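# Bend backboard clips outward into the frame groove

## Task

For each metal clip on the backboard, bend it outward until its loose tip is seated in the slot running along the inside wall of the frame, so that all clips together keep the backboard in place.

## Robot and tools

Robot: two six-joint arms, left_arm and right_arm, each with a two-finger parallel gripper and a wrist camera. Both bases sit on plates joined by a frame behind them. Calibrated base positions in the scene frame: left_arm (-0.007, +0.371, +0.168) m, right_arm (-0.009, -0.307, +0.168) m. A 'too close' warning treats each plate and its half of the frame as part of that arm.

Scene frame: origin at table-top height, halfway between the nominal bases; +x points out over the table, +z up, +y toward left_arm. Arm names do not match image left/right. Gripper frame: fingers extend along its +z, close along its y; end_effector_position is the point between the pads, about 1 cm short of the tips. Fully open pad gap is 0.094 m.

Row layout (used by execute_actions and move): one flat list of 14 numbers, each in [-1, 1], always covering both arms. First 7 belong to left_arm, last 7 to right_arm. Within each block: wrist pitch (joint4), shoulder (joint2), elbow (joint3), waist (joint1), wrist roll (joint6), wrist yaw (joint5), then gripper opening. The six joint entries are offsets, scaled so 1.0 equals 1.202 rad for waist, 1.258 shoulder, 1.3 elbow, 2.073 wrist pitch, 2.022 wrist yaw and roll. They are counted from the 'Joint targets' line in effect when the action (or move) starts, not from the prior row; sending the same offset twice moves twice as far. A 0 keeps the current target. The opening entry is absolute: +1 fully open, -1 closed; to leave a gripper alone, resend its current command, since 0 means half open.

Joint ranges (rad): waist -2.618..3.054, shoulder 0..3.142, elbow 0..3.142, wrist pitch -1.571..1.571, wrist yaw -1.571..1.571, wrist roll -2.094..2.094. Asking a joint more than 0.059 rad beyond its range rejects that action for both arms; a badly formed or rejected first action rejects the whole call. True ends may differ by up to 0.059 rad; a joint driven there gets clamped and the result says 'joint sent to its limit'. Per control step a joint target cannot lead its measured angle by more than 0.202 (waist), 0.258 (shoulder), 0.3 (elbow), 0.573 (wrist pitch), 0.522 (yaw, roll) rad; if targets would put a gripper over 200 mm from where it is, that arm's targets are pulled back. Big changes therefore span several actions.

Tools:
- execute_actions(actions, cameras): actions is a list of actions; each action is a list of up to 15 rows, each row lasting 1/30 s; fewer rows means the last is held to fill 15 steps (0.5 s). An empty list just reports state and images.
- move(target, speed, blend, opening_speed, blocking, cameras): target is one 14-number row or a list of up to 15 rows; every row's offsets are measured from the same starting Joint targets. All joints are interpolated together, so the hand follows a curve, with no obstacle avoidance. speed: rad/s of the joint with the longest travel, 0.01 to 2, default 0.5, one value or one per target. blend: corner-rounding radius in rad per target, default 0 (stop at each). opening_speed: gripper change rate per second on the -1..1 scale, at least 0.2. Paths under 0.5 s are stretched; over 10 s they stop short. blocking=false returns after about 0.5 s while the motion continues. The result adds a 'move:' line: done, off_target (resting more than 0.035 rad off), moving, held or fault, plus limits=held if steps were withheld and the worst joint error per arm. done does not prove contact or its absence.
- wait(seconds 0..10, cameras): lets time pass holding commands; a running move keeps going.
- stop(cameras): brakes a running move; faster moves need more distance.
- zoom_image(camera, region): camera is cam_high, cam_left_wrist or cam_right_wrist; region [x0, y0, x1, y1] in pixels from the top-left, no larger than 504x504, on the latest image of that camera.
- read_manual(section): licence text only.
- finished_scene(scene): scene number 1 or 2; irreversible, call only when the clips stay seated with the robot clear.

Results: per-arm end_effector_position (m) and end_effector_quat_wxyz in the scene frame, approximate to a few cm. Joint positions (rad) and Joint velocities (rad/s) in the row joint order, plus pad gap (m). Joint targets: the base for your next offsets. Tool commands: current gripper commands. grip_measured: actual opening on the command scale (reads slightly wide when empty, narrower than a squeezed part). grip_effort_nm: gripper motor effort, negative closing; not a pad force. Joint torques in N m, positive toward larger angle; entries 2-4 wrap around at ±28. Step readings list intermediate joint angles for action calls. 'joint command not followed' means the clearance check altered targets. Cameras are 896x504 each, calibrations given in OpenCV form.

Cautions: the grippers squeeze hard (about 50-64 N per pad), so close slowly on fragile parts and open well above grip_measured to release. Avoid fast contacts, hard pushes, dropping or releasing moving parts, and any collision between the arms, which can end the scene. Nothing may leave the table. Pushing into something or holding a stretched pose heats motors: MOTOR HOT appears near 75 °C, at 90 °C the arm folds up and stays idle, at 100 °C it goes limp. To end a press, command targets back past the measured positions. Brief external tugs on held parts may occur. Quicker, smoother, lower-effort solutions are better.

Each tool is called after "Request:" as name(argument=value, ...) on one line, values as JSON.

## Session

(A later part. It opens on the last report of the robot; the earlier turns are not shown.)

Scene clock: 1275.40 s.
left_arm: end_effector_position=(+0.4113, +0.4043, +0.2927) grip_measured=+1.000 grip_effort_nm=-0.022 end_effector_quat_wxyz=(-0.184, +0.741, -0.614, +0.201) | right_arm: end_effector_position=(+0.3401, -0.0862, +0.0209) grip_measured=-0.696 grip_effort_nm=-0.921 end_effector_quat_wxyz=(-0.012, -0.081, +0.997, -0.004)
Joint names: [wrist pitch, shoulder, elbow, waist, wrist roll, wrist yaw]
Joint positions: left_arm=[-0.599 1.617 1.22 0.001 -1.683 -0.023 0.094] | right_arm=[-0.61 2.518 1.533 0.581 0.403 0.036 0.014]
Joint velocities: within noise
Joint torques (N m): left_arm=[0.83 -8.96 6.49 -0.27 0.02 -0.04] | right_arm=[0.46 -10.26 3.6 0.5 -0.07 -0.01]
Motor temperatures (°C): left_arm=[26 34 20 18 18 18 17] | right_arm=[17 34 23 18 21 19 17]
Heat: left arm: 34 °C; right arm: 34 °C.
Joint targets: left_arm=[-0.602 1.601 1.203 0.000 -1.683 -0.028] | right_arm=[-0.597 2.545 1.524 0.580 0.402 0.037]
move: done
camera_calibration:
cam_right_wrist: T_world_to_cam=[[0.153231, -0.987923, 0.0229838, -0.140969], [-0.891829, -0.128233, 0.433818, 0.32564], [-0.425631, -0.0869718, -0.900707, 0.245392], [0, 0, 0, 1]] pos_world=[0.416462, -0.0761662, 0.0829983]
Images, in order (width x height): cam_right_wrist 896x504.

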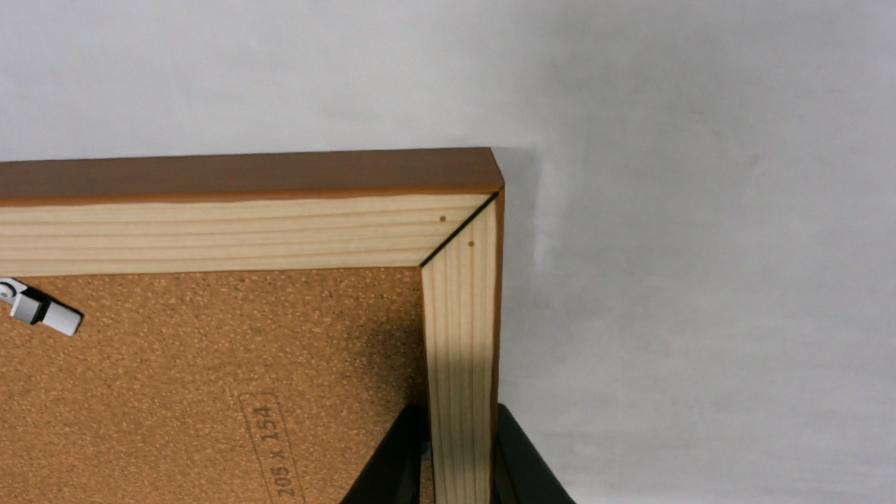

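Request:
move(target=[0,0,0,0,0,0,1,0,0,0,0,0,0,-0.5], speed=0.1, opening_speed=0.5, cameras=[])

Request:
move(target=[0,0,0,0,0,0,1,-0.03,-0.11,0,0,0,0,-0.5], speed=0.2, cameras=["cam_right_wrist"])

Request:
zoom_image(camera="cam_right_wrist", region=[370, 330, 490, 420])

Scene clock: 1281.37 s.
left_arm: end_effector_position=(+0.4113, +0.4043, +0.2927) grip_measured=+1.000 grip_effort_nm=-0.042 end_effector_quat_wxyz=(-0.184, +0.741, -0.614, +0.201) | right_arm: end_effector_position=(+0.3398, -0.0879, +0.0209) grip_measured=-0.502 grip_effort_nm=0.081 end_effector_quat_wxyz=(-0.013, -0.081, +0.997, -0.009)
Joint names: [wrist pitch, shoulder, elbow, waist, wrist roll, wrist yaw]
Joint positions: left_arm=[-0.599 1.617 1.22 0.001 -1.683 -0.023 0.094] | right_arm=[-0.615 2.518 1.533 0.581 0.403 0.044 0.023]
Joint velocities: within noise
Joint torques (N m): left_arm=[0.88 -8.91 6.49 -0.44 0.02 -0.05] | right_arm=[0.5 -10.24 3.6 0.51 -0.05 -0.08]
Motor temperatures (°C): left_arm=[26 34 20 18 18 18 17] | right_arm=[17 34 23 18 21 19 18]
Heat: left arm: 34 °C; right arm: 34 °C.
Joint targets: left_arm=[-0.602 1.601 1.203 0.000 -1.683 -0.028] | right_arm=[-0.597 2.545 1.524 0.580 0.402 0.037]
move: done
No camera images: "cameras" was empty.

Scene clock: 1282.60 s.
left_arm: end_effector_position=(+0.4113, +0.4043, +0.2927) grip_measured=+1.000 grip_effort_nm=-0.022 end_effector_quat_wxyz=(-0.184, +0.741, -0.614, +0.201) | right_arm: end_effector_position=(+0.3505, -0.0826, +0.0541) grip_measured=-0.502 grip_effort_nm=0.061 end_effector_quat_wxyz=(+0.008, -0.080, +0.997, +0.003)
Joint names: [wrist pitch, shoulder, elbow, waist, wrist roll, wrist yaw]
Joint positions: left_arm=[-0.599 1.617 1.22 0.001 -1.683 -0.023 0.094] | right_arm=[-0.651 2.435 1.533 0.581 0.403 0.043 0.023]
Joint velocities: within noise
Joint torques (N m): left_arm=[0.81 -8.9 6.48 -0.34 0.02 -0.02] | right_arm=[0.31 -15.28 3.92 0.5 -0.04 -0.08]
Motor temperatures (°C): left_arm=[26 34 20 18 18 18 17] | right_arm=[17 35 23 18 21 19 18]
Heat: left arm: 34 °C; right arm: 35 °C.
Joint targets: left_arm=[-0.602 1.601 1.203 0.000 -1.683 -0.028] | right_arm=[-0.660 2.406 1.524 0.580 0.402 0.037]
move: done
camera_calibration:
cam_right_wrist: T_world_to_cam=[[0.150884, -0.98848, 0.011859, -0.138373], [-0.908458, -0.133919, 0.395941, 0.328342], [-0.389792, -0.0705146, -0.918199, 0.269748], [0, 0, 0, 1]] pos_world=[0.424309, -0.0737864, 0.119319]
Images, in order (width x height): cam_right_wrist 896x504.

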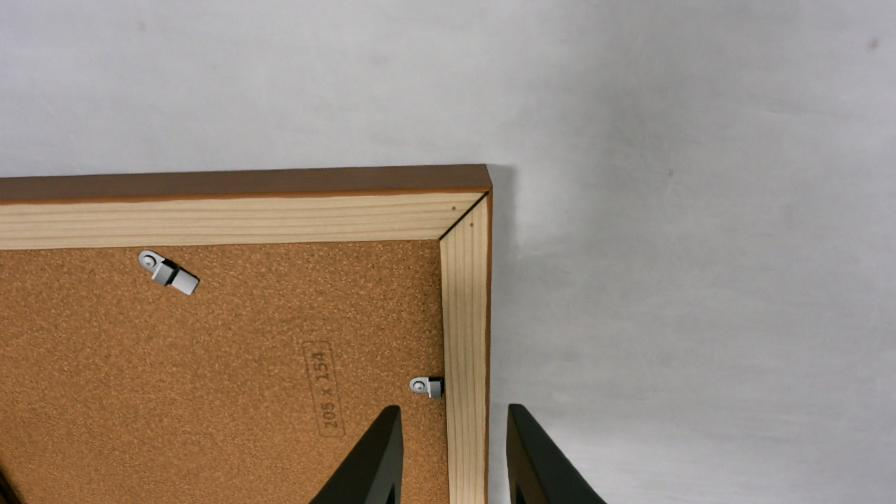

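Scaled by 4.200.

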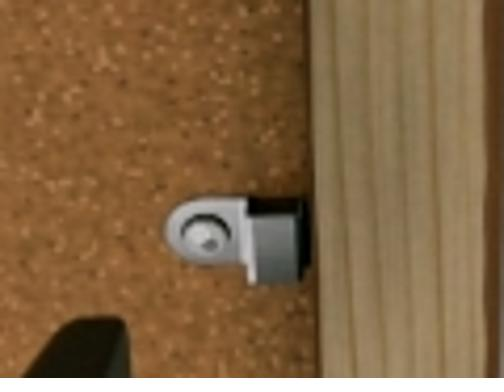

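Request:
move(target=[[0,0,0,0,0,0,1,-0.02,-0.04,0,0,-0.25,0,-0.05],[0,0,0,0,0,0,1,-0.1138,0.2194,0.380,0.0944,-0.7334,0,-0.05]], speed=0.7, blend=0.1, cameras=["cam_right_wrist"])

Scene clock: 1303.27 s.
left_arm: end_effector_position=(+0.4113, +0.4043, +0.2927) grip_measured=+1.000 grip_effort_nm=-0.022 end_effector_quat_wxyz=(-0.184, +0.741, -0.614, +0.201) | right_arm: end_effector_position=(+0.3718, -0.0080, +0.0519) grip_measured=-0.052 grip_effort_nm=0.061 end_effector_quat_wxyz=(-0.003, +0.765, -0.644, +0.002)
Joint names: [wrist pitch, shoulder, elbow, waist, wrist roll, wrist yaw]
Joint positions: left_arm=[-0.599 1.617 1.22 0.001 -1.683 -0.023 0.094] | right_arm=[-0.885 2.669 1.988 0.687 -1.073 0.043 0.045]
Joint velocities: within noise
Joint torques (N m): left_arm=[0.83 -8.98 6.43 -0.34 0.01 -0.03] | right_arm=[0.28 -13.26 7.32 1.22 -0.11 -0.08]
Motor temperatures (°C): left_arm=[26 34 20 18 18 18 17] | right_arm=[17 36 24 18 21 19 17]
Heat: left arm: 34 °C; right arm: 36 °C.
Joint targets: left_arm=[-0.602 1.601 1.203 0.000 -1.683 -0.028] | right_arm=[-0.896 2.682 2.018 0.693 -1.081 0.037]
move: done
camera_calibration:
cam_right_wrist: T_world_to_cam=[[0.986281, 0.163326, 0.0239545, -0.369847], [0.139287, -0.901281, 0.410234, -0.0378833], [0.0885918, -0.401269, -0.911666, 0.100502], [0, 0, 0, 1]] pos_world=[0.361146, 0.0665908, 0.116025]
Images, in order (width x height): cam_right_wrist 896x504.

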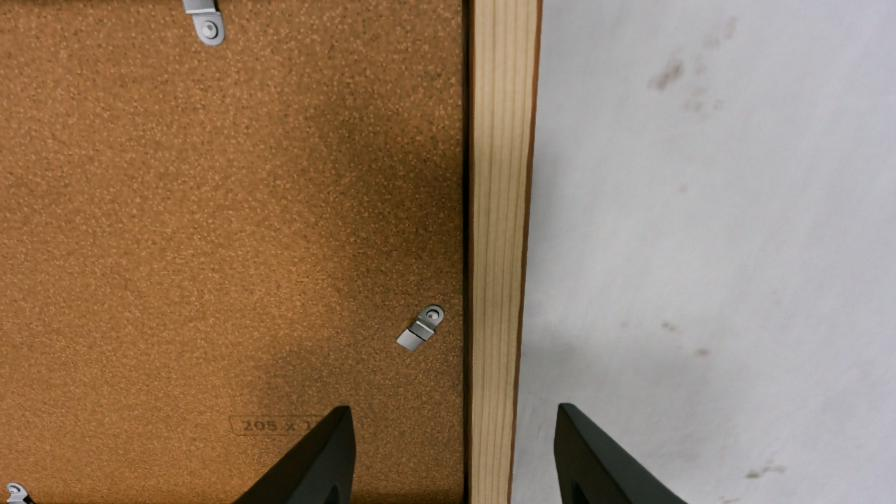

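Request:
move(target=[0,0,0,0,0,0,1,0.0342,0.039,0.0023,-0.0158,-0.0025,0,-0.05], speed=0.12, cameras=["cam_right_wrist"])

Scene clock: 1318.87 s.
left_arm: end_effector_position=(+0.4113, +0.4043, +0.2927) grip_measured=+1.000 grip_effort_nm=-0.032 end_effector_quat_wxyz=(-0.184, +0.741, -0.614, +0.201) | right_arm: end_effector_position=(+0.3745, -0.0090, +0.0296) grip_measured=-0.052 grip_effort_nm=0.061 end_effector_quat_wxyz=(-0.005, +0.765, -0.644, +0.003)
Joint names: [wrist pitch, shoulder, elbow, waist, wrist roll, wrist yaw]
Joint positions: left_arm=[-0.599 1.617 1.22 0.001 -1.683 -0.023 0.094] | right_arm=[-0.834 2.719 1.991 0.68 -1.078 0.043 0.045]
Joint velocities: within noise
Joint torques (N m): left_arm=[0.84 -8.92 6.53 -0.2 0.06 -0.03] | right_arm=[0.45 -13.38 7.19 0.1 -0.11 -0.07]
Motor temperatures (°C): left_arm=[26 34 20 18 18 18 17] | right_arm=[17 38 25 18 21 19 17]
Heat: left arm: 34 °C; right arm: 38 °C.
Joint targets: left_arm=[-0.602 1.601 1.203 0.000 -1.683 -0.028] | right_arm=[-0.825 2.731 2.021 0.674 -1.086 0.037]
move: done
camera_calibration:
cam_right_wrist: T_world_to_cam=[[0.98647, 0.161579, 0.0277216, -0.372049], [0.136364, -0.90259, 0.408334, -0.0287939], [0.0909993, -0.399029, -0.912412, 0.0785984], [0, 0, 0, 1]] pos_world=[0.363789, 0.0654891, 0.0937854]
Images, in order (width x height): cam_right_wrist 896x504.

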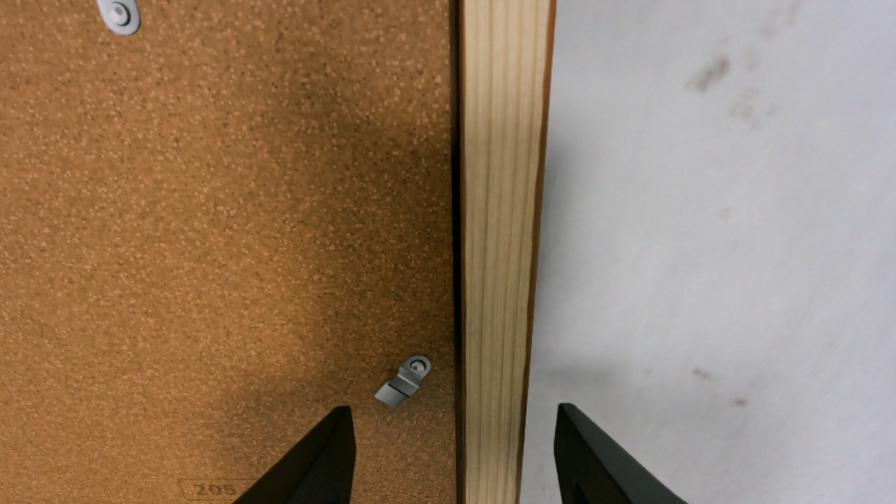

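Request:
move(target=[0,0,0,0,0,0,1,0.0087,0.002,-0.04,-0.0035,-0.0015,0,-0.05], speed=0.12, cameras=["cam_right_wrist"])

Scene clock: 1345.57 s.
left_arm: end_effector_position=(+0.4113, +0.4043, +0.2927) grip_measured=+1.000 grip_effort_nm=-0.022 end_effector_quat_wxyz=(-0.184, +0.741, -0.614, +0.201) | right_arm: end_effector_position=(+0.3753, -0.0083, +0.0275) grip_measured=-0.052 grip_effort_nm=0.061 end_effector_quat_wxyz=(-0.010, +0.766, -0.643, +0.004)
Joint names: [wrist pitch, shoulder, elbow, waist, wrist roll, wrist yaw]
Joint positions: left_arm=[-0.599 1.617 1.22 0.001 -1.683 -0.023 0.094] | right_arm=[-0.815 2.719 1.981 0.68 -1.081 0.043 0.045]
Joint velocities: within noise
Joint torques (N m): left_arm=[0.82 -8.79 6.57 -0.38 0.01 -0.06] | right_arm=[0.48 -13.16 4.12 -0.29 -0.11 -0.08]
Motor temperatures (°C): left_arm=[26 34 20 18 18 18 17] | right_arm=[17 38 24 18 21 19 17]
Heat: left arm: 34 °C; right arm: 38 °C.
Joint targets: left_arm=[-0.602 1.601 1.203 0.000 -1.683 -0.028] | right_arm=[-0.806 2.734 1.969 0.670 -1.089 0.037]
move: done
camera_calibration:
cam_right_wrist: T_world_to_cam=[[0.985812, 0.164074, 0.0354271, -0.372813], [0.135989, -0.904398, 0.404439, -0.0271727], [0.0983979, -0.393883, -0.913879, 0.0742134], [0, 0, 0, 1]] pos_world=[0.363916, 0.0658252, 0.0920194]
Images, in order (width x height): cam_right_wrist 896x504.

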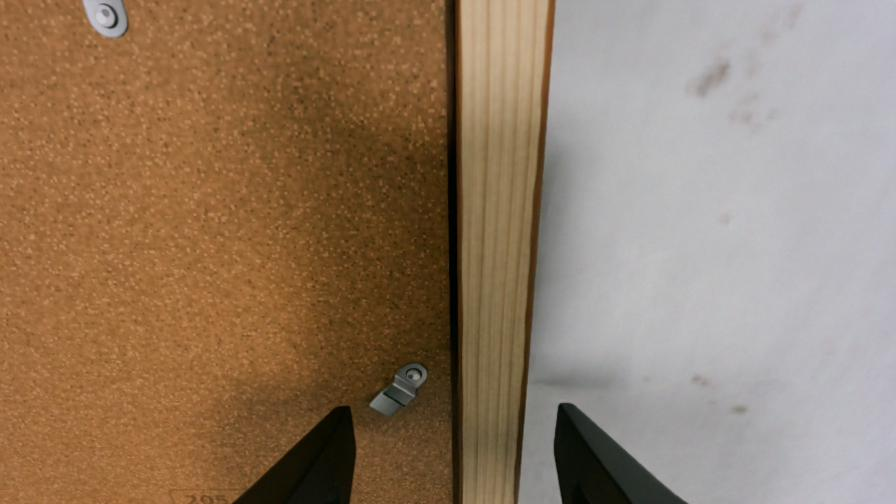

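Request:
move(target=[0,0,0,0,0,0,1,-0.0149,0.004,0,-0.004,-0.0,0,-0.05], speed=0.12, cameras=["cam_right_wrist"])

Scene clock: 1353.33 s.
left_arm: end_effector_position=(+0.4113, +0.4043, +0.2927) grip_measured=+1.000 grip_effort_nm=-0.022 end_effector_quat_wxyz=(-0.184, +0.741, -0.614, +0.201) | right_arm: end_effector_position=(+0.3740, -0.0138, +0.0244) grip_measured=-0.052 grip_effort_nm=0.066 end_effector_quat_wxyz=(-0.001, +0.764, -0.646, +0.002)
Joint names: [wrist pitch, shoulder, elbow, waist, wrist roll, wrist yaw]
Joint positions: left_arm=[-0.599 1.617 1.22 0.001 -1.683 -0.023 0.094] | right_arm=[-0.826 2.725 1.981 0.673 -1.082 0.043 0.045]
Joint velocities: within noise
Joint torques (N m): left_arm=[0.84 -8.84 6.46 -0.38 0.03 -0.03] | right_arm=[0.28 -13.22 4.1 -0.01 -0.11 -0.07]
Motor temperatures (°C): left_arm=[26 34 20 18 18 18 17] | right_arm=[17 38 24 18 21 19 17]
Heat: left arm: 34 °C; right arm: 38 °C.
Joint targets: left_arm=[-0.602 1.601 1.203 0.000 -1.683 -0.028] | right_arm=[-0.837 2.739 1.969 0.665 -1.089 0.037]
move: done
camera_calibration:
cam_right_wrist: T_world_to_cam=[[0.98719, 0.158278, 0.0200895, -0.370764], [0.13605, -0.900871, 0.412216, -0.0309361], [0.0833429, -0.404203, -0.910864, 0.0748244], [0, 0, 0, 1]] pos_world=[0.363988, 0.0610587, 0.0883557]
Images, in order (width x height): cam_right_wrist 896x504.

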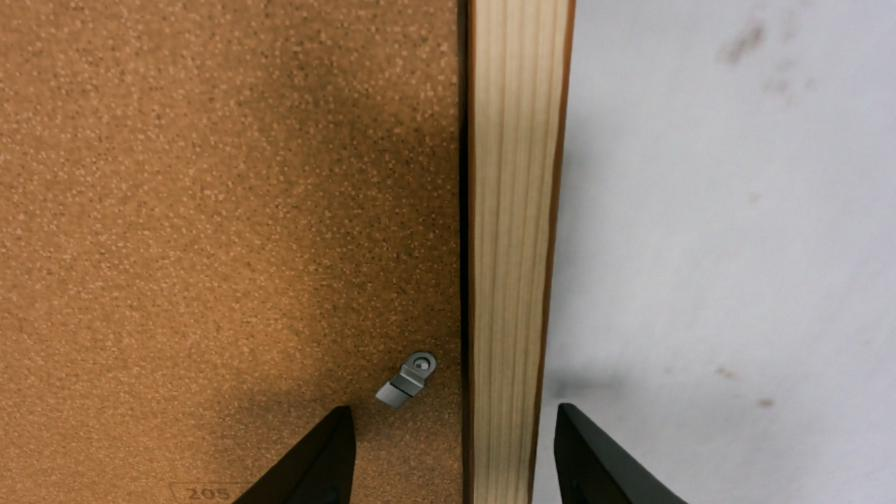

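Request:
move(target=[0,0,0,0,0,0,1,0.003,0,0,0.0158,0,0,-0.05], speed=0.12, cameras=["cam_right_wrist"])

Scene clock: 1360.70 s.
left_arm: end_effector_position=(+0.4113, +0.4043, +0.2927) grip_measured=+1.000 grip_effort_nm=-0.017 end_effector_quat_wxyz=(-0.184, +0.741, -0.614, +0.201) | right_arm: end_effector_position=(+0.3739, -0.0139, +0.0244) grip_measured=-0.052 grip_effort_nm=0.061 end_effector_quat_wxyz=(-0.001, +0.764, -0.646, +0.002)
Joint names: [wrist pitch, shoulder, elbow, waist, wrist roll, wrist yaw]
Joint positions: left_arm=[-0.599 1.617 1.22 0.001 -1.683 -0.023 0.094] | right_arm=[-0.827 2.725 1.981 0.673 -1.082 0.043 0.045]
Joint velocities: within noise
Joint torques (N m): left_arm=[0.79 -8.91 6.35 -0.42 0.01 -0.02] | right_arm=[0.33 -13.24 4.16 1.77 -0.1 -0.08]
Motor temperatures (°C): left_arm=[26 34 20 18 18 18 17] | right_arm=[17 38 24 18 21 19 17]
Heat: left arm: 34 °C; right arm: 38 °C.
Joint targets: left_arm=[-0.602 1.601 1.203 0.000 -1.683 -0.028] | right_arm=[-0.831 2.739 1.969 0.684 -1.089 0.037]
move: done
camera_calibration:
cam_right_wrist: T_world_to_cam=[[0.987197, 0.158317, 0.0194196, -0.370584], [0.136326, -0.900675, 0.412553, -0.0311286], [0.082805, -0.404624, -0.910727, 0.0749817], [0, 0, 0, 1]] pos_world=[0.363874, 0.0609725, 0.0883266]
Images, in order (width x height): cam_right_wrist 896x504.

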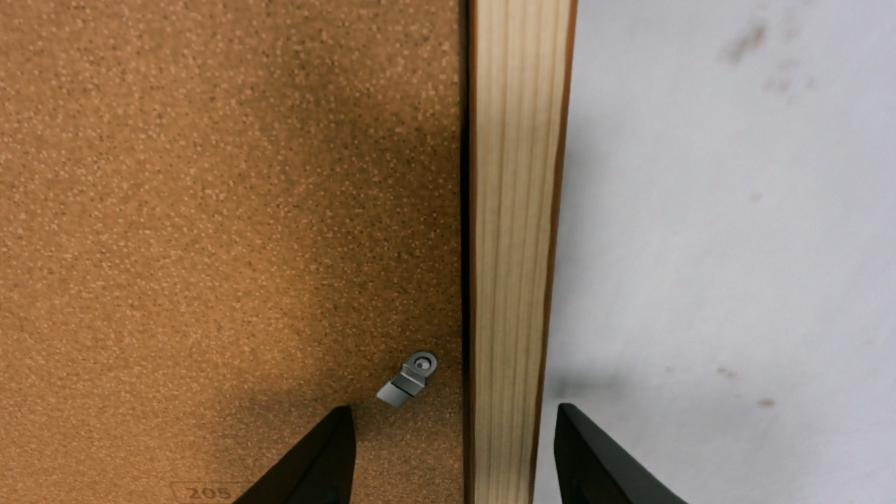

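Request:
move(target=[0,0,0,0,0,0,1,0,0,0,0.003,0,0,-0.05], speed=0.12, cameras=["cam_right_wrist"])

Scene clock: 1363.37 s.
left_arm: end_effector_position=(+0.4113, +0.4043, +0.2927) grip_measured=+1.000 grip_effort_nm=-0.022 end_effector_quat_wxyz=(-0.184, +0.741, -0.614, +0.201) | right_arm: end_effector_position=(+0.3721, -0.0116, +0.0246) grip_measured=-0.052 grip_effort_nm=0.061 end_effector_quat_wxyz=(-0.001, +0.766, -0.643, +0.002)
Joint names: [wrist pitch, shoulder, elbow, waist, wrist roll, wrist yaw]
Joint positions: left_arm=[-0.599 1.617 1.22 0.001 -1.683 -0.023 0.094] | right_arm=[-0.827 2.725 1.981 0.679 -1.082 0.043 0.045]
Joint velocities: within noise
Joint torques (N m): left_arm=[0.82 -8.94 6.45 -0.35 0.04 -0.02] | right_arm=[0.33 -13.24 4.1 1.52 -0.11 -0.09]
Motor temperatures (°C): left_arm=[26 34 20 18 18 18 17] | right_arm=[17 38 24 18 21 19 17]
Heat: left arm: 34 °C; right arm: 38 °C.
Joint targets: left_arm=[-0.602 1.601 1.203 0.000 -1.683 -0.028] | right_arm=[-0.831 2.739 1.969 0.688 -1.089 0.037]
move: done
camera_calibration:
cam_right_wrist: T_world_to_cam=[[0.986209, 0.164332, 0.0196399, -0.36878], [0.141734, -0.899884, 0.412456, -0.0308202], [0.0854535, -0.403984, -0.910766, 0.0752088], [0, 0, 0, 1]] pos_world=[0.361636, 0.063251, 0.0884524]
Images, in order (width x height): cam_right_wrist 896x504.

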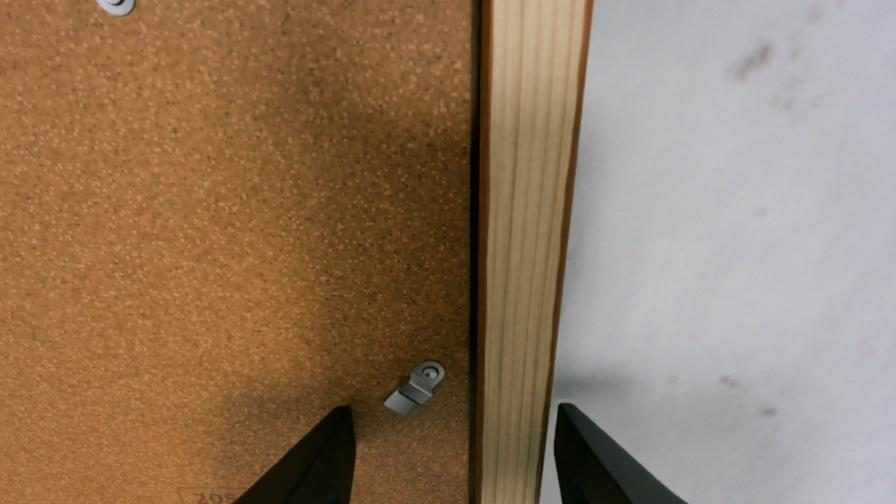

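Request:
move(target=[0,0,0,0,0,0,1,0.0106,0.001,0,0,0,0,-0.05], speed=0.12, cameras=["cam_right_wrist"])

Scene clock: 1368.07 s.
left_arm: end_effector_position=(+0.4113, +0.4043, +0.2927) grip_measured=+1.000 grip_effort_nm=-0.027 end_effector_quat_wxyz=(-0.184, +0.741, -0.614, +0.201) | right_arm: end_effector_position=(+0.3739, -0.0102, +0.0246) grip_measured=-0.052 grip_effort_nm=0.056 end_effector_quat_wxyz=(-0.005, +0.766, -0.643, +0.003)
Joint names: [wrist pitch, shoulder, elbow, waist, wrist roll, wrist yaw]
Joint positions: left_arm=[-0.599 1.617 1.22 0.001 -1.683 -0.023 0.094] | right_arm=[-0.818 2.725 1.981 0.679 -1.082 0.043 0.045]
Joint velocities: within noise
Joint torques (N m): left_arm=[0.82 -8.85 6.39 -0.29 0.03 0] | right_arm=[0.48 -13.14 4.12 1.54 -0.1 -0.07]
Motor temperatures (°C): left_arm=[26 34 20 18 18 18 17] | right_arm=[17 38 24 18 21 19 17]
Heat: left arm: 34 °C; right arm: 38 °C.
Joint targets: left_arm=[-0.602 1.601 1.203 0.000 -1.683 -0.028] | right_arm=[-0.809 2.740 1.969 0.688 -1.089 0.037]
move: done
camera_calibration:
cam_right_wrist: T_world_to_cam=[[0.986099, 0.163839, 0.027678, -0.370941], [0.138444, -0.902244, 0.408399, -0.0285165], [0.091884, -0.39889, -0.912384, 0.0733206], [0, 0, 0, 1]] pos_world=[0.362995, 0.0642927, 0.0888096]
Images, in order (width x height): cam_right_wrist 896x504.

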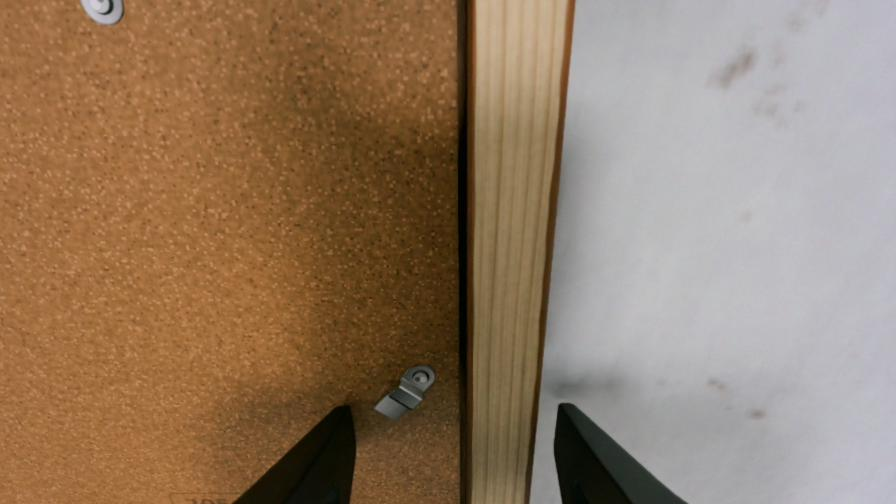

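Request:
move(target=[0,0,0,0,0,0,1,0,0.004,0,0,0,0,-0.05], speed=0.1, cameras=[])

Request:
move(target=[0,0,0,0,0,0,1,0,0.004,0,0,0,0,-0.05], speed=0.1, cameras=[])

Request:
move(target=[0,0,0,0,0,0,1,0,0.004,0,0,0,0,-0.05], speed=0.1, cameras=["cam_right_wrist"])

Scene clock: 1373.70 s.
left_arm: end_effector_position=(+0.4113, +0.4043, +0.2927) grip_measured=+1.000 grip_effort_nm=-0.022 end_effector_quat_wxyz=(-0.184, +0.741, -0.614, +0.201) | right_arm: end_effector_position=(+0.3736, -0.0103, +0.0232) grip_measured=-0.052 grip_effort_nm=0.066 end_effector_quat_wxyz=(-0.005, +0.766, -0.643, +0.003)
Joint names: [wrist pitch, shoulder, elbow, waist, wrist roll, wrist yaw]
Joint positions: left_arm=[-0.599 1.617 1.22 0.001 -1.683 -0.023 0.094] | right_arm=[-0.816 2.728 1.981 0.679 -1.082 0.043 0.045]
Joint velocities: within noise
Joint torques (N m): left_arm=[0.82 -8.91 6.46 -0.39 0.03 -0.06] | right_arm=[0.46 -12.94 4.11 1.52 -0.11 -0.08]
Motor temperatures (°C): left_arm=[26 34 20 18 18 18 17] | right_arm=[17 38 24 18 21 19 17]
Heat: left arm: 34 °C; right arm: 38 °C.
Joint targets: left_arm=[-0.602 1.601 1.203 0.000 -1.683 -0.028] | right_arm=[-0.809 2.745 1.969 0.688 -1.089 0.037]
move: done
No camera images: "cameras" was empty.

Scene clock: 1374.40 s.
left_arm: end_effector_position=(+0.4113, +0.4043, +0.2927) grip_measured=+1.000 grip_effort_nm=-0.027 end_effector_quat_wxyz=(-0.184, +0.741, -0.614, +0.201) | right_arm: end_effector_position=(+0.3735, -0.0104, +0.0230) grip_measured=-0.052 grip_effort_nm=0.061 end_effector_quat_wxyz=(-0.005, +0.766, -0.643, +0.003)
Joint names: [wrist pitch, shoulder, elbow, waist, wrist roll, wrist yaw]
Joint positions: left_arm=[-0.599 1.617 1.22 0.001 -1.683 -0.023 0.094] | right_arm=[-0.816 2.728 1.981 0.679 -1.082 0.043 0.045]
Joint velocities: within noise
Joint torques (N m): left_arm=[0.84 -8.94 6.37 -0.43 0.02 -0.04] | right_arm=[0.46 -12.55 4.11 1.47 -0.11 -0.07]
Motor temperatures (°C): left_arm=[26 34 20 18 18 18 17] | right_arm=[17 38 24 18 21 19 17]
Heat: left arm: 34 °C; right arm: 38 °C.
Joint targets: left_arm=[-0.602 1.601 1.203 0.000 -1.683 -0.028] | right_arm=[-0.809 2.750 1.969 0.688 -1.089 0.037]
move: done
No camera images: "cameras" was empty.

Scene clock: 1375.10 s.
left_arm: end_effector_position=(+0.4113, +0.4043, +0.2927) grip_measured=+1.000 grip_effort_nm=-0.022 end_effector_quat_wxyz=(-0.184, +0.741, -0.614, +0.201) | right_arm: end_effector_position=(+0.3734, -0.0104, +0.0228) grip_measured=-0.052 grip_effort_nm=0.066 end_effector_quat_wxyz=(-0.004, +0.766, -0.643, +0.002)
Joint names: [wrist pitch, shoulder, elbow, waist, wrist roll, wrist yaw]
Joint positions: left_arm=[-0.599 1.617 1.22 0.001 -1.683 -0.023 0.094] | right_arm=[-0.816 2.729 1.981 0.679 -1.082 0.043 0.045]
Joint velocities: within noise
Joint torques (N m): left_arm=[0.84 -8.98 6.45 -0.35 0.04 -0.04] | right_arm=[0.44 -12.07 4.14 1.48 -0.11 -0.09]
Motor temperatures (°C): left_arm=[26 34 20 18 18 18 17] | right_arm=[17 38 24 18 21 19 17]
Heat: left arm: 34 °C; right arm: 38 °C.
Joint targets: left_arm=[-0.602 1.601 1.203 0.000 -1.683 -0.028] | right_arm=[-0.809 2.755 1.969 0.688 -1.089 0.037]
move: done
camera_calibration:
cam_right_wrist: T_world_to_cam=[[0.986127, 0.163946, 0.0260037, -0.370364], [0.139127, -0.901754, 0.409247, -0.0282438], [0.0905432, -0.399952, -0.912053, 0.0721252], [0, 0, 0, 1]] pos_world=[0.362625, 0.0640972, 0.0869715]
Images, in order (width x height): cam_right_wrist 896x504.

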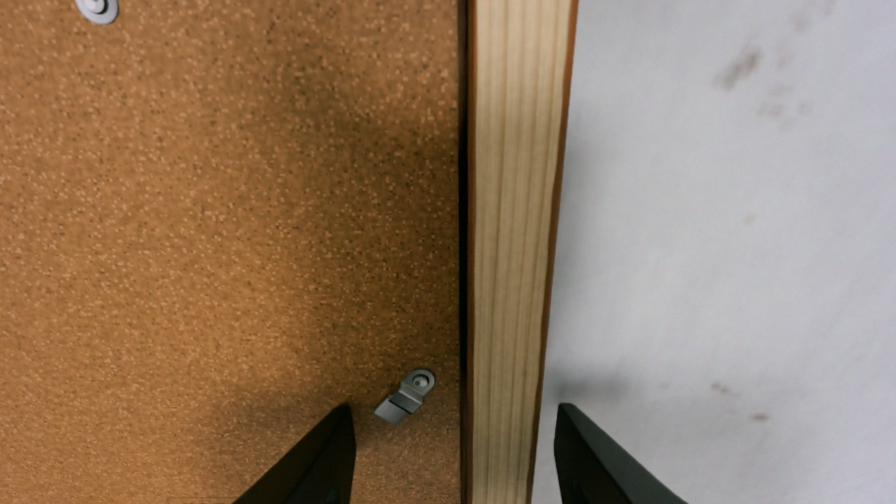

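Request:
move(target=[0,0,0,0,0,0,1,0,0.002,0,0,0,0,-0.3], speed=0.1, opening_speed=0.25, cameras=["cam_right_wrist"])

Request:
move(target=[0,0,0,0,0,0,1,0,0,0,0,0,0,-0.42], speed=0.1, opening_speed=0.25, cameras=["cam_right_wrist"])

Scene clock: 1382.33 s.
left_arm: end_effector_position=(+0.4113, +0.4043, +0.2927) grip_measured=+1.000 grip_effort_nm=-0.022 end_effector_quat_wxyz=(-0.184, +0.741, -0.614, +0.201) | right_arm: end_effector_position=(+0.3722, -0.0109, +0.0226) grip_measured=-0.298 grip_effort_nm=-0.173 end_effector_quat_wxyz=(-0.002, +0.766, -0.643, +0.001)
Joint names: [wrist pitch, shoulder, elbow, waist, wrist roll, wrist yaw]
Joint positions: left_arm=[-0.599 1.617 1.22 0.001 -1.683 -0.023 0.094] | right_arm=[-0.821 2.729 1.981 0.679 -1.083 0.041 0.033]
Joint velocities: within noise
Joint torques (N m): left_arm=[0.81 -8.96 6.48 -0.24 -0.02 -0.01] | right_arm=[0.5 -11.95 4.14 1.54 -0.11 -0.06]
Motor temperatures (°C): left_arm=[26 34 20 18 18 18 17] | right_arm=[17 36 24 18 21 19 17]
Heat: left arm: 34 °C; right arm: 36 °C.
Joint targets: left_arm=[-0.602 1.601 1.203 0.000 -1.683 -0.028] | right_arm=[-0.809 2.758 1.969 0.688 -1.089 0.037]
move: done
camera_calibration:
cam_right_wrist: T_world_to_cam=[[0.986148, 0.164567, 0.0207412, -0.368988], [0.141742, -0.901038, 0.409926, -0.0294229], [0.0861488, -0.401308, -0.911883, 0.0734865], [0, 0, 0, 1]] pos_world=[0.361717, 0.0637027, 0.0867255]
Images, in order (width x height): cam_right_wrist 896x504.

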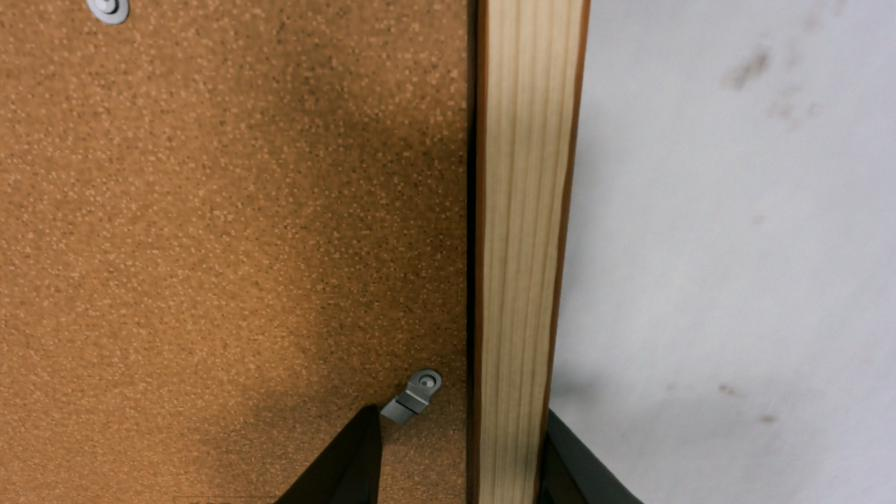

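Scene clock: 1383.03 s.
left_arm: end_effector_position=(+0.4113, +0.4043, +0.2927) grip_measured=+1.000 grip_effort_nm=-0.027 end_effector_quat_wxyz=(-0.184, +0.741, -0.614, +0.201) | right_arm: end_effector_position=(+0.3744, -0.0102, +0.0226) grip_measured=-0.417 grip_effort_nm=-0.222 end_effector_quat_wxyz=(-0.006, +0.766, -0.643, +0.004)
Joint names: [wrist pitch, shoulder, elbow, waist, wrist roll, wrist yaw]
Joint positions: left_arm=[-0.599 1.617 1.22 0.001 -1.683 -0.023 0.094] | right_arm=[-0.812 2.729 1.981 0.679 -1.083 0.045 0.027]
Joint velocities: within noise
Joint torques (N m): left_arm=[0.84 -8.73 6.39 -0.4 0.04 -0.04] | right_arm=[0.42 -11.9 4.18 1.51 -0.09 -0.09]
Motor temperatures (°C): left_arm=[26 34 20 18 18 18 17] | right_arm=[17 36 24 18 21 19 17]
Heat: left arm: 34 °C; right arm: 36 °C.
Joint targets: left_arm=[-0.602 1.601 1.203 0.000 -1.683 -0.028] | right_arm=[-0.809 2.758 1.969 0.688 -1.089 0.037]
move: done
camera_calibration:
cam_right_wrist: T_world_to_cam=[[0.985843, 0.164883, 0.030445, -0.371364], [0.138189, -0.901835, 0.409387, -0.0277307], [0.0949572, -0.399384, -0.911853, 0.0703393], [0, 0, 0, 1]] pos_world=[0.363259, 0.0643153, 0.0867979]
Images, in order (width x height): cam_right_wrist 896x504.

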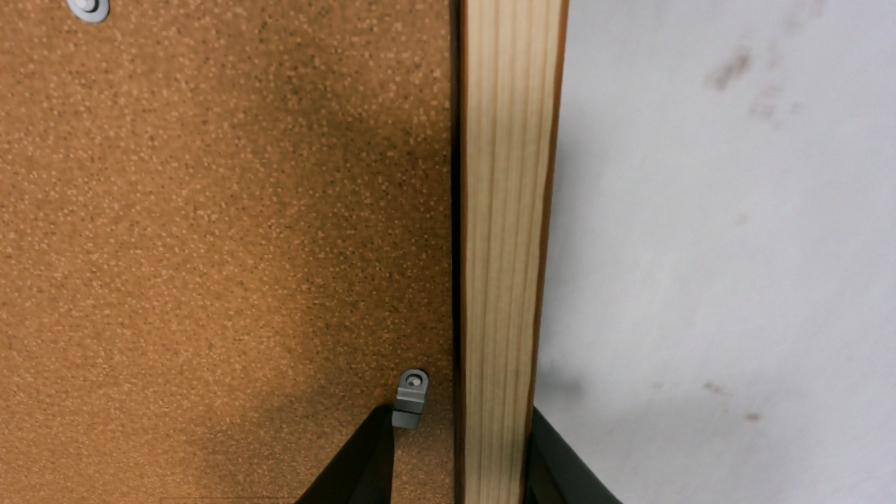

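Request:
move(target=[0,0,0,0,0,0,1,0.001,0,0,0,0,0,-0.53], speed=0.1, opening_speed=0.25, cameras=["cam_right_wrist"])

Request:
move(target=[0,0,0,0,0,0,1,0.001,0,0,0,0,0,-0.62], speed=0.1, opening_speed=0.25, cameras=["cam_right_wrist"])

Scene clock: 1388.23 s.
left_arm: end_effector_position=(+0.4113, +0.4043, +0.2927) grip_measured=+1.000 grip_effort_nm=-0.017 end_effector_quat_wxyz=(-0.184, +0.741, -0.614, +0.201) | right_arm: end_effector_position=(+0.3767, -0.0097, +0.0227) grip_measured=-0.526 grip_effort_nm=-0.237 end_effector_quat_wxyz=(-0.010, +0.766, -0.642, +0.008)
Joint names: [wrist pitch, shoulder, elbow, waist, wrist roll, wrist yaw]
Joint positions: left_arm=[-0.599 1.617 1.22 0.001 -1.683 -0.023 0.094] | right_arm=[-0.803 2.729 1.981 0.679 -1.085 0.051 0.022]
Joint velocities: within noise
Joint torques (N m): left_arm=[0.81 -8.84 6.42 -0.44 0.04 -0.04] | right_arm=[0.36 -11.95 4.18 1.52 -0.08 -0.16]
Motor temperatures (°C): left_arm=[26 34 20 18 18 18 17] | right_arm=[17 36 24 18 21 19 17]
Heat: left arm: 34 °C; right arm: 36 °C.
Joint targets: left_arm=[-0.602 1.601 1.203 0.000 -1.683 -0.028] | right_arm=[-0.807 2.758 1.969 0.688 -1.089 0.037]
move: done
camera_calibration:
cam_right_wrist: T_world_to_cam=[[0.985295, 0.165938, 0.0407157, -0.373731], [0.134914, -0.901814, 0.410523, -0.02648], [0.104839, -0.398993, -0.910941, 0.066589], [0, 0, 0, 1]] pos_world=[0.364827, 0.0647048, 0.086746]
Images, in order (width x height): cam_right_wrist 896x504.

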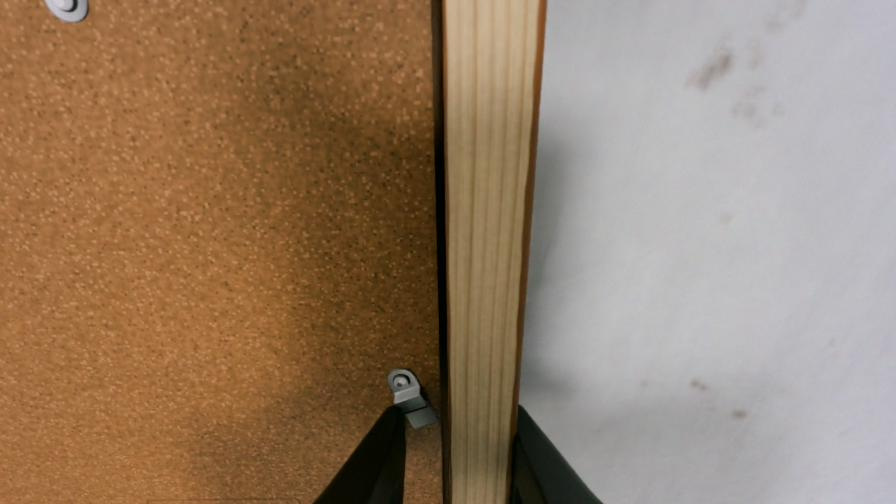

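Scene clock: 1388.93 s.
left_arm: end_effector_position=(+0.4113, +0.4043, +0.2927) grip_measured=+1.000 grip_effort_nm=-0.022 end_effector_quat_wxyz=(-0.184, +0.741, -0.614, +0.201) | right_arm: end_effector_position=(+0.3778, -0.0091, +0.0227) grip_measured=-0.617 grip_effort_nm=-0.232 end_effector_quat_wxyz=(-0.012, +0.766, -0.642, +0.009)
Joint names: [wrist pitch, shoulder, elbow, waist, wrist roll, wrist yaw]
Joint positions: left_arm=[-0.599 1.617 1.22 0.001 -1.683 -0.023 0.094] | right_arm=[-0.798 2.729 1.981 0.679 -1.085 0.052 0.018]
Joint velocities: within noise
Joint torques (N m): left_arm=[0.85 -8.84 6.57 -0.35 -0.01 -0.04] | right_arm=[0.34 -11.93 4.12 1.5 -0.08 -0.16]
Motor temperatures (°C): left_arm=[26 34 20 18 18 18 17] | right_arm=[17 36 24 18 21 19 17]
Heat: left arm: 34 °C; right arm: 36 °C.
Joint targets: left_arm=[-0.602 1.601 1.203 0.000 -1.683 -0.028] | right_arm=[-0.805 2.758 1.969 0.688 -1.089 0.037]
move: done
camera_calibration:
cam_right_wrist: T_world_to_cam=[[0.985079, 0.165996, 0.0454335, -0.374905], [0.133269, -0.90279, 0.408914, -0.0254006], [0.108895, -0.396758, -0.911441, 0.0652649], [0, 0, 0, 1]] pos_world=[0.365589, 0.0651955, 0.086905]
Images, in order (width x height): cam_right_wrist 896x504.

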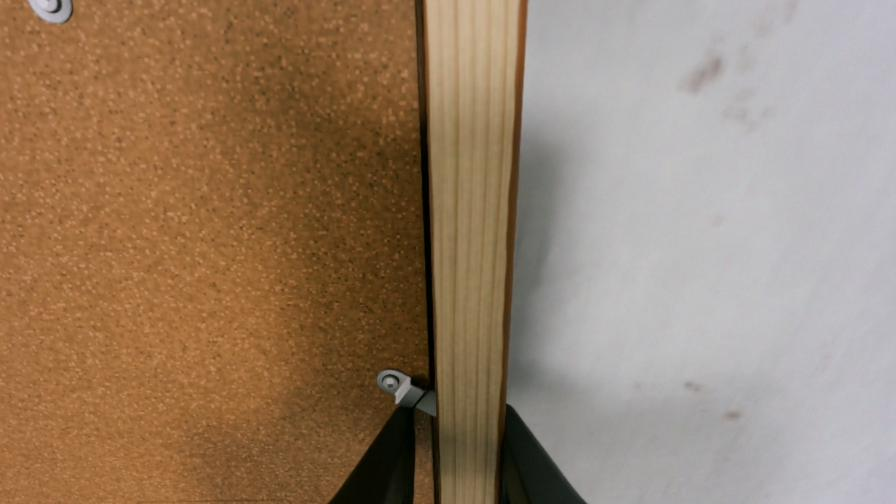

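Request:
move(target=[0,0,0,0,0,0,1,0.0,0,0,0,0,0,-0.7], speed=0.1, opening_speed=0.25, cameras=["cam_right_wrist"])

Request:
zoom_image(camera="cam_right_wrist", region=[350, 330, 490, 450])

Scene clock: 1392.47 s.
left_arm: end_effector_position=(+0.4113, +0.4043, +0.2927) grip_measured=+1.000 grip_effort_nm=-0.037 end_effector_quat_wxyz=(-0.184, +0.741, -0.614, +0.201) | right_arm: end_effector_position=(+0.3791, -0.0085, +0.0228) grip_measured=-0.697 grip_effort_nm=-0.183 end_effector_quat_wxyz=(-0.015, +0.766, -0.642, +0.010)
Joint names: [wrist pitch, shoulder, elbow, waist, wrist roll, wrist yaw]
Joint positions: left_arm=[-0.599 1.617 1.22 0.001 -1.683 -0.023 0.094] | right_arm=[-0.793 2.729 1.981 0.679 -1.085 0.054 0.014]
Joint velocities: within noise
Joint torques (N m): left_arm=[0.84 -8.79 6.48 -0.31 0 -0.03] | right_arm=[0.3 -11.97 4.16 1.51 -0.07 -0.17]
Motor temperatures (°C): left_arm=[26 34 20 18 18 18 17] | right_arm=[17 35 24 18 21 19 17]
Heat: left arm: 34 °C; right arm: 35 °C.
Joint targets: left_arm=[-0.602 1.601 1.203 0.000 -1.683 -0.028] | right_arm=[-0.805 2.758 1.969 0.688 -1.089 0.037]
move: done
camera_calibration:
cam_right_wrist: T_world_to_cam=[[0.984852, 0.165618, 0.0513612, -0.376369], [0.130692, -0.903648, 0.407848, -0.0240576], [0.113959, -0.394957, -0.911604, 0.0635002], [0, 0, 0, 1]] pos_world=[0.366576, 0.0656736, 0.0870297]
Images, in order (width x height): cam_right_wrist 896x504.

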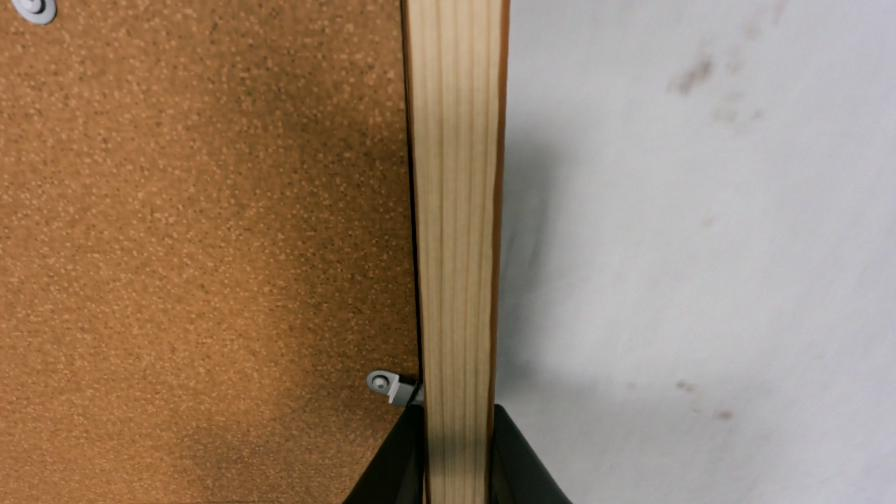

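Scaled by 3.600.

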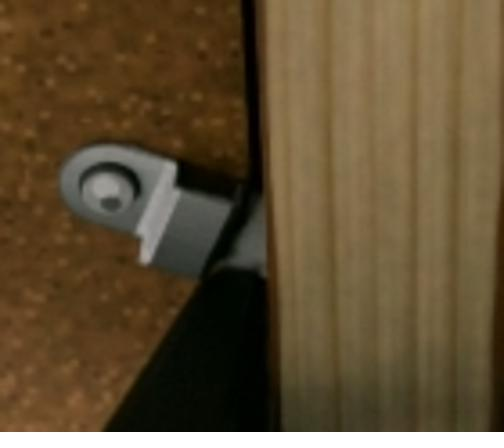

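Request:
move(target=[0,0,0,0,0,0,1,0.0,0,0,0,0,0,-0.76], speed=0.1, opening_speed=0.25, cameras=[])

Request:
move(target=[0,0,0,0,0,0,1,0,0,0,0,0,0,-0.5], speed=0.1, opening_speed=0.5, cameras=[])

Request:
move(target=[0,0,0,0,0,0,1,-0.03,-0.09,0,0,0,0,-0.5], speed=0.2, cameras=["cam_right_wrist"])

Request:
zoom_image(camera="cam_right_wrist", region=[370, 280, 490, 380])

Scene clock: 1397.77 s.
left_arm: end_effector_position=(+0.4113, +0.4043, +0.2927) grip_measured=+1.000 grip_effort_nm=-0.027 end_effector_quat_wxyz=(-0.184, +0.741, -0.614, +0.201) | right_arm: end_effector_position=(+0.3797, -0.0084, +0.0228) grip_measured=-0.758 grip_effort_nm=-0.784 end_effector_quat_wxyz=(-0.015, +0.766, -0.643, +0.011)
Joint names: [wrist pitch, shoulder, elbow, waist, wrist roll, wrist yaw]
Joint positions: left_arm=[-0.599 1.617 1.22 0.001 -1.683 -0.023 0.094] | right_arm=[-0.791 2.729 1.981 0.679 -1.085 0.055 0.011]
Joint velocities: left_arm=[within noise] | right_arm=[0.051 0.002 -0.002 -0.007 -0.037 0.081 -0.004]
Joint torques (N m): left_arm=[0.82 -8.87 6.41 -0.32 0.01 -0.04] | right_arm=[0.29 -11.97 4.21 1.5 -0.07 -0.19]
Motor temperatures (°C): left_arm=[26 34 20 18 18 18 17] | right_arm=[17 35 24 18 21 19 17]
Heat: left arm: 34 °C; right arm: 35 °C.
Joint targets: left_arm=[-0.602 1.601 1.203 0.000 -1.683 -0.028] | right_arm=[-0.805 2.758 1.969 0.688 -1.089 0.037]
move: done
No camera images: "cameras" was empty.

Scene clock: 1398.50 s.
left_arm: end_effector_position=(+0.4113, +0.4043, +0.2927) grip_measured=+1.000 grip_effort_nm=-0.022 end_effector_quat_wxyz=(-0.184, +0.741, -0.614, +0.201) | right_arm: end_effector_position=(+0.3797, -0.0084, +0.0228) grip_measured=-0.502 grip_effort_nm=0.071 end_effector_quat_wxyz=(-0.015, +0.766, -0.643, +0.011)
Joint names: [wrist pitch, shoulder, elbow, waist, wrist roll, wrist yaw]
Joint positions: left_arm=[-0.599 1.617 1.22 0.001 -1.683 -0.023 0.094] | right_arm=[-0.79 2.729 1.981 0.679 -1.085 0.055 0.023]
Joint velocities: within noise
Joint torques (N m): left_arm=[0.82 -8.85 6.56 -0.36 0.02 -0.04] | right_arm=[0.28 -11.95 4.16 1.51 -0.07 -0.21]
Motor temperatures (°C): left_arm=[26 34 20 18 18 18 17] | right_arm=[17 35 24 18 21 19 17]
Heat: left arm: 34 °C; right arm: 35 °C.
Joint targets: left_arm=[-0.602 1.601 1.203 0.000 -1.683 -0.028] | right_arm=[-0.805 2.758 1.969 0.688 -1.089 0.037]
move: done
No camera images: "cameras" was empty.

Scene clock: 1399.70 s.
left_arm: end_effector_position=(+0.4113, +0.4043, +0.2927) grip_measured=+1.000 grip_effort_nm=-0.027 end_effector_quat_wxyz=(-0.184, +0.741, -0.614, +0.201) | right_arm: end_effector_position=(+0.3773, -0.0109, +0.0461) grip_measured=-0.502 grip_effort_nm=0.051 end_effector_quat_wxyz=(-0.008, +0.766, -0.642, +0.008)
Joint names: [wrist pitch, shoulder, elbow, waist, wrist roll, wrist yaw]
Joint positions: left_arm=[-0.599 1.617 1.22 0.001 -1.683 -0.023 0.094] | right_arm=[-0.856 2.678 1.981 0.679 -1.085 0.053 0.023]
Joint velocities: within noise
Joint torques (N m): left_arm=[0.82 -8.94 6.45 -0.31 0.02 -0.02] | right_arm=[0.31 -17.69 4.21 1.47 -0.08 -0.18]
Motor temperatures (°C): left_arm=[26 34 20 18 18 18 17] | right_arm=[17 35 24 18 21 19 17]
Heat: left arm: 34 °C; right arm: 35 °C.
Joint targets: left_arm=[-0.602 1.601 1.203 0.000 -1.683 -0.028] | right_arm=[-0.867 2.645 1.969 0.688 -1.089 0.037]
move: done
camera_calibration:
cam_right_wrist: T_world_to_cam=[[0.985247, 0.166453, 0.0397627, -0.374948], [0.13553, -0.900775, 0.412596, -0.0375026], [0.104495, -0.40112, -0.910046, 0.0875054], [0, 0, 0, 1]] pos_world=[0.365356, 0.0637301, 0.110016]
Images, in order (width x height): cam_right_wrist 896x504.

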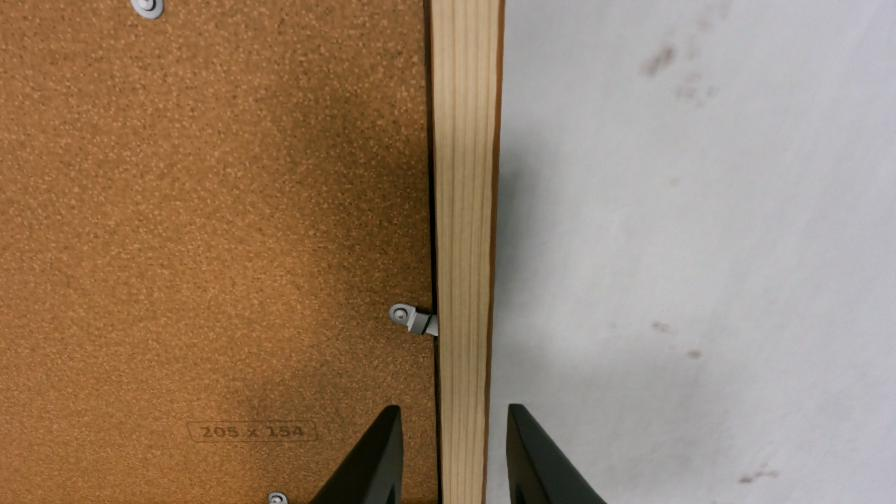

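Scaled by 4.200.

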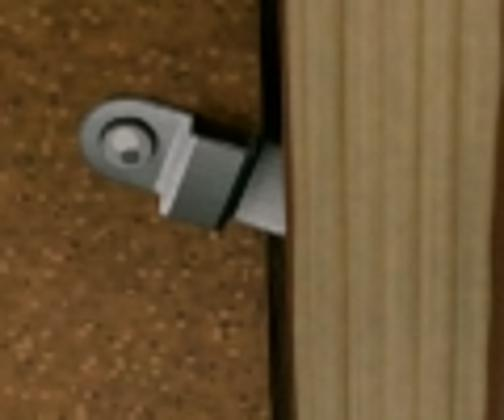

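Request:
move(target=[[0,0,0,0,0,0,1,-0.02,-0.06,0,0,0.05,0,-0.5],[0,0,0,0,0,0,1,-0.0511,-0.2393,-0.1708,0.0957,0.8536,0,-0.5]], speed=0.8, blend=0.05, cameras=["cam_right_wrist","cam_high"])

Scene clock: 1409.80 s.
left_arm: end_effector_position=(+0.4113, +0.4043, +0.2927) grip_measured=+1.000 grip_effort_nm=-0.032 end_effector_quat_wxyz=(-0.184, +0.741, -0.614, +0.201) | right_arm: end_effector_position=(+0.3090, -0.0010, +0.1288) grip_measured=-0.502 grip_effort_nm=0.056 end_effector_quat_wxyz=(-0.002, -0.075, +0.997, -0.004)
Joint names: [wrist pitch, shoulder, elbow, waist, wrist roll, wrist yaw]
Joint positions: left_arm=[-0.599 1.617 1.22 0.001 -1.683 -0.023 0.094] | right_arm=[-0.964 2.383 1.76 0.795 0.629 0.043 0.023]
Joint velocities: within noise
Joint torques (N m): left_arm=[0.81 -8.88 6.41 -0.27 0.01 -0.01] | right_arm=[0.25 -16.69 4.27 1.31 0.05 -0.08]
Motor temperatures (°C): left_arm=[26 34 20 18 18 18 17] | right_arm=[17 37 24 18 21 19 17]
Heat: left arm: 34 °C; right arm: 37 °C.
Joint targets: left_arm=[-0.602 1.601 1.203 0.000 -1.683 -0.028] | right_arm=[-0.973 2.344 1.747 0.803 0.637 0.037]
move: off_target (right_arm); right_arm: the shoulder is farthest, 0.039 rad from its target
camera_calibration:
cam_right_wrist: T_world_to_cam=[[0.1411, -0.989691, 0.0245577, -0.0510293], [-0.901755, -0.118247, 0.415759, 0.267392], [-0.408569, -0.0808086, -0.909143, 0.332557], [0, 0, 0, 1]] pos_world=[0.384195, 0.00798838, 0.192425]
Images, in order (width x height): cam_high 896x504, cam_right_wrist 896x504.

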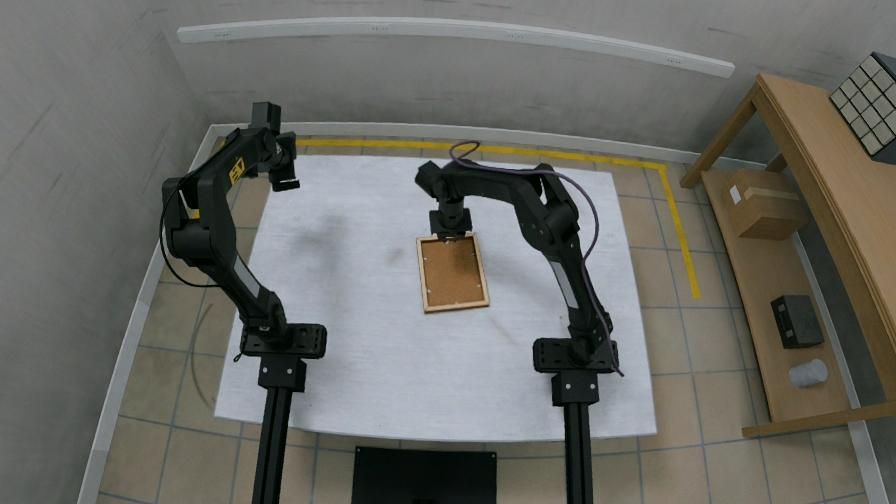

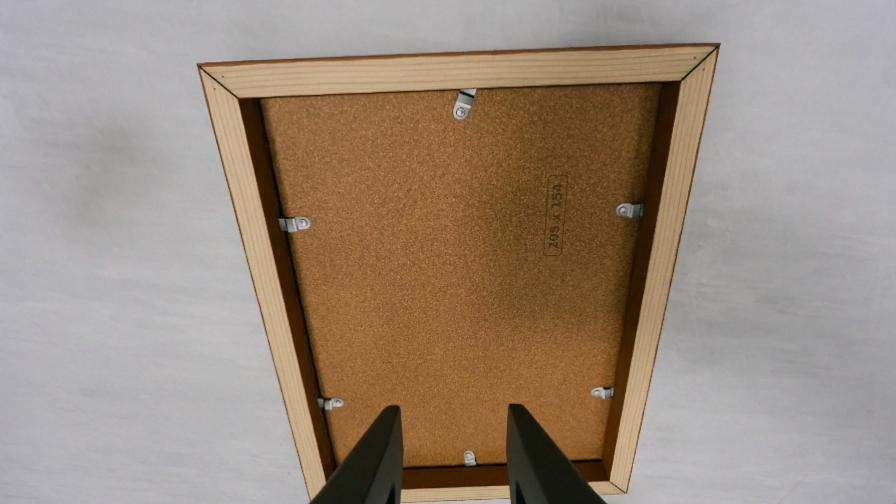

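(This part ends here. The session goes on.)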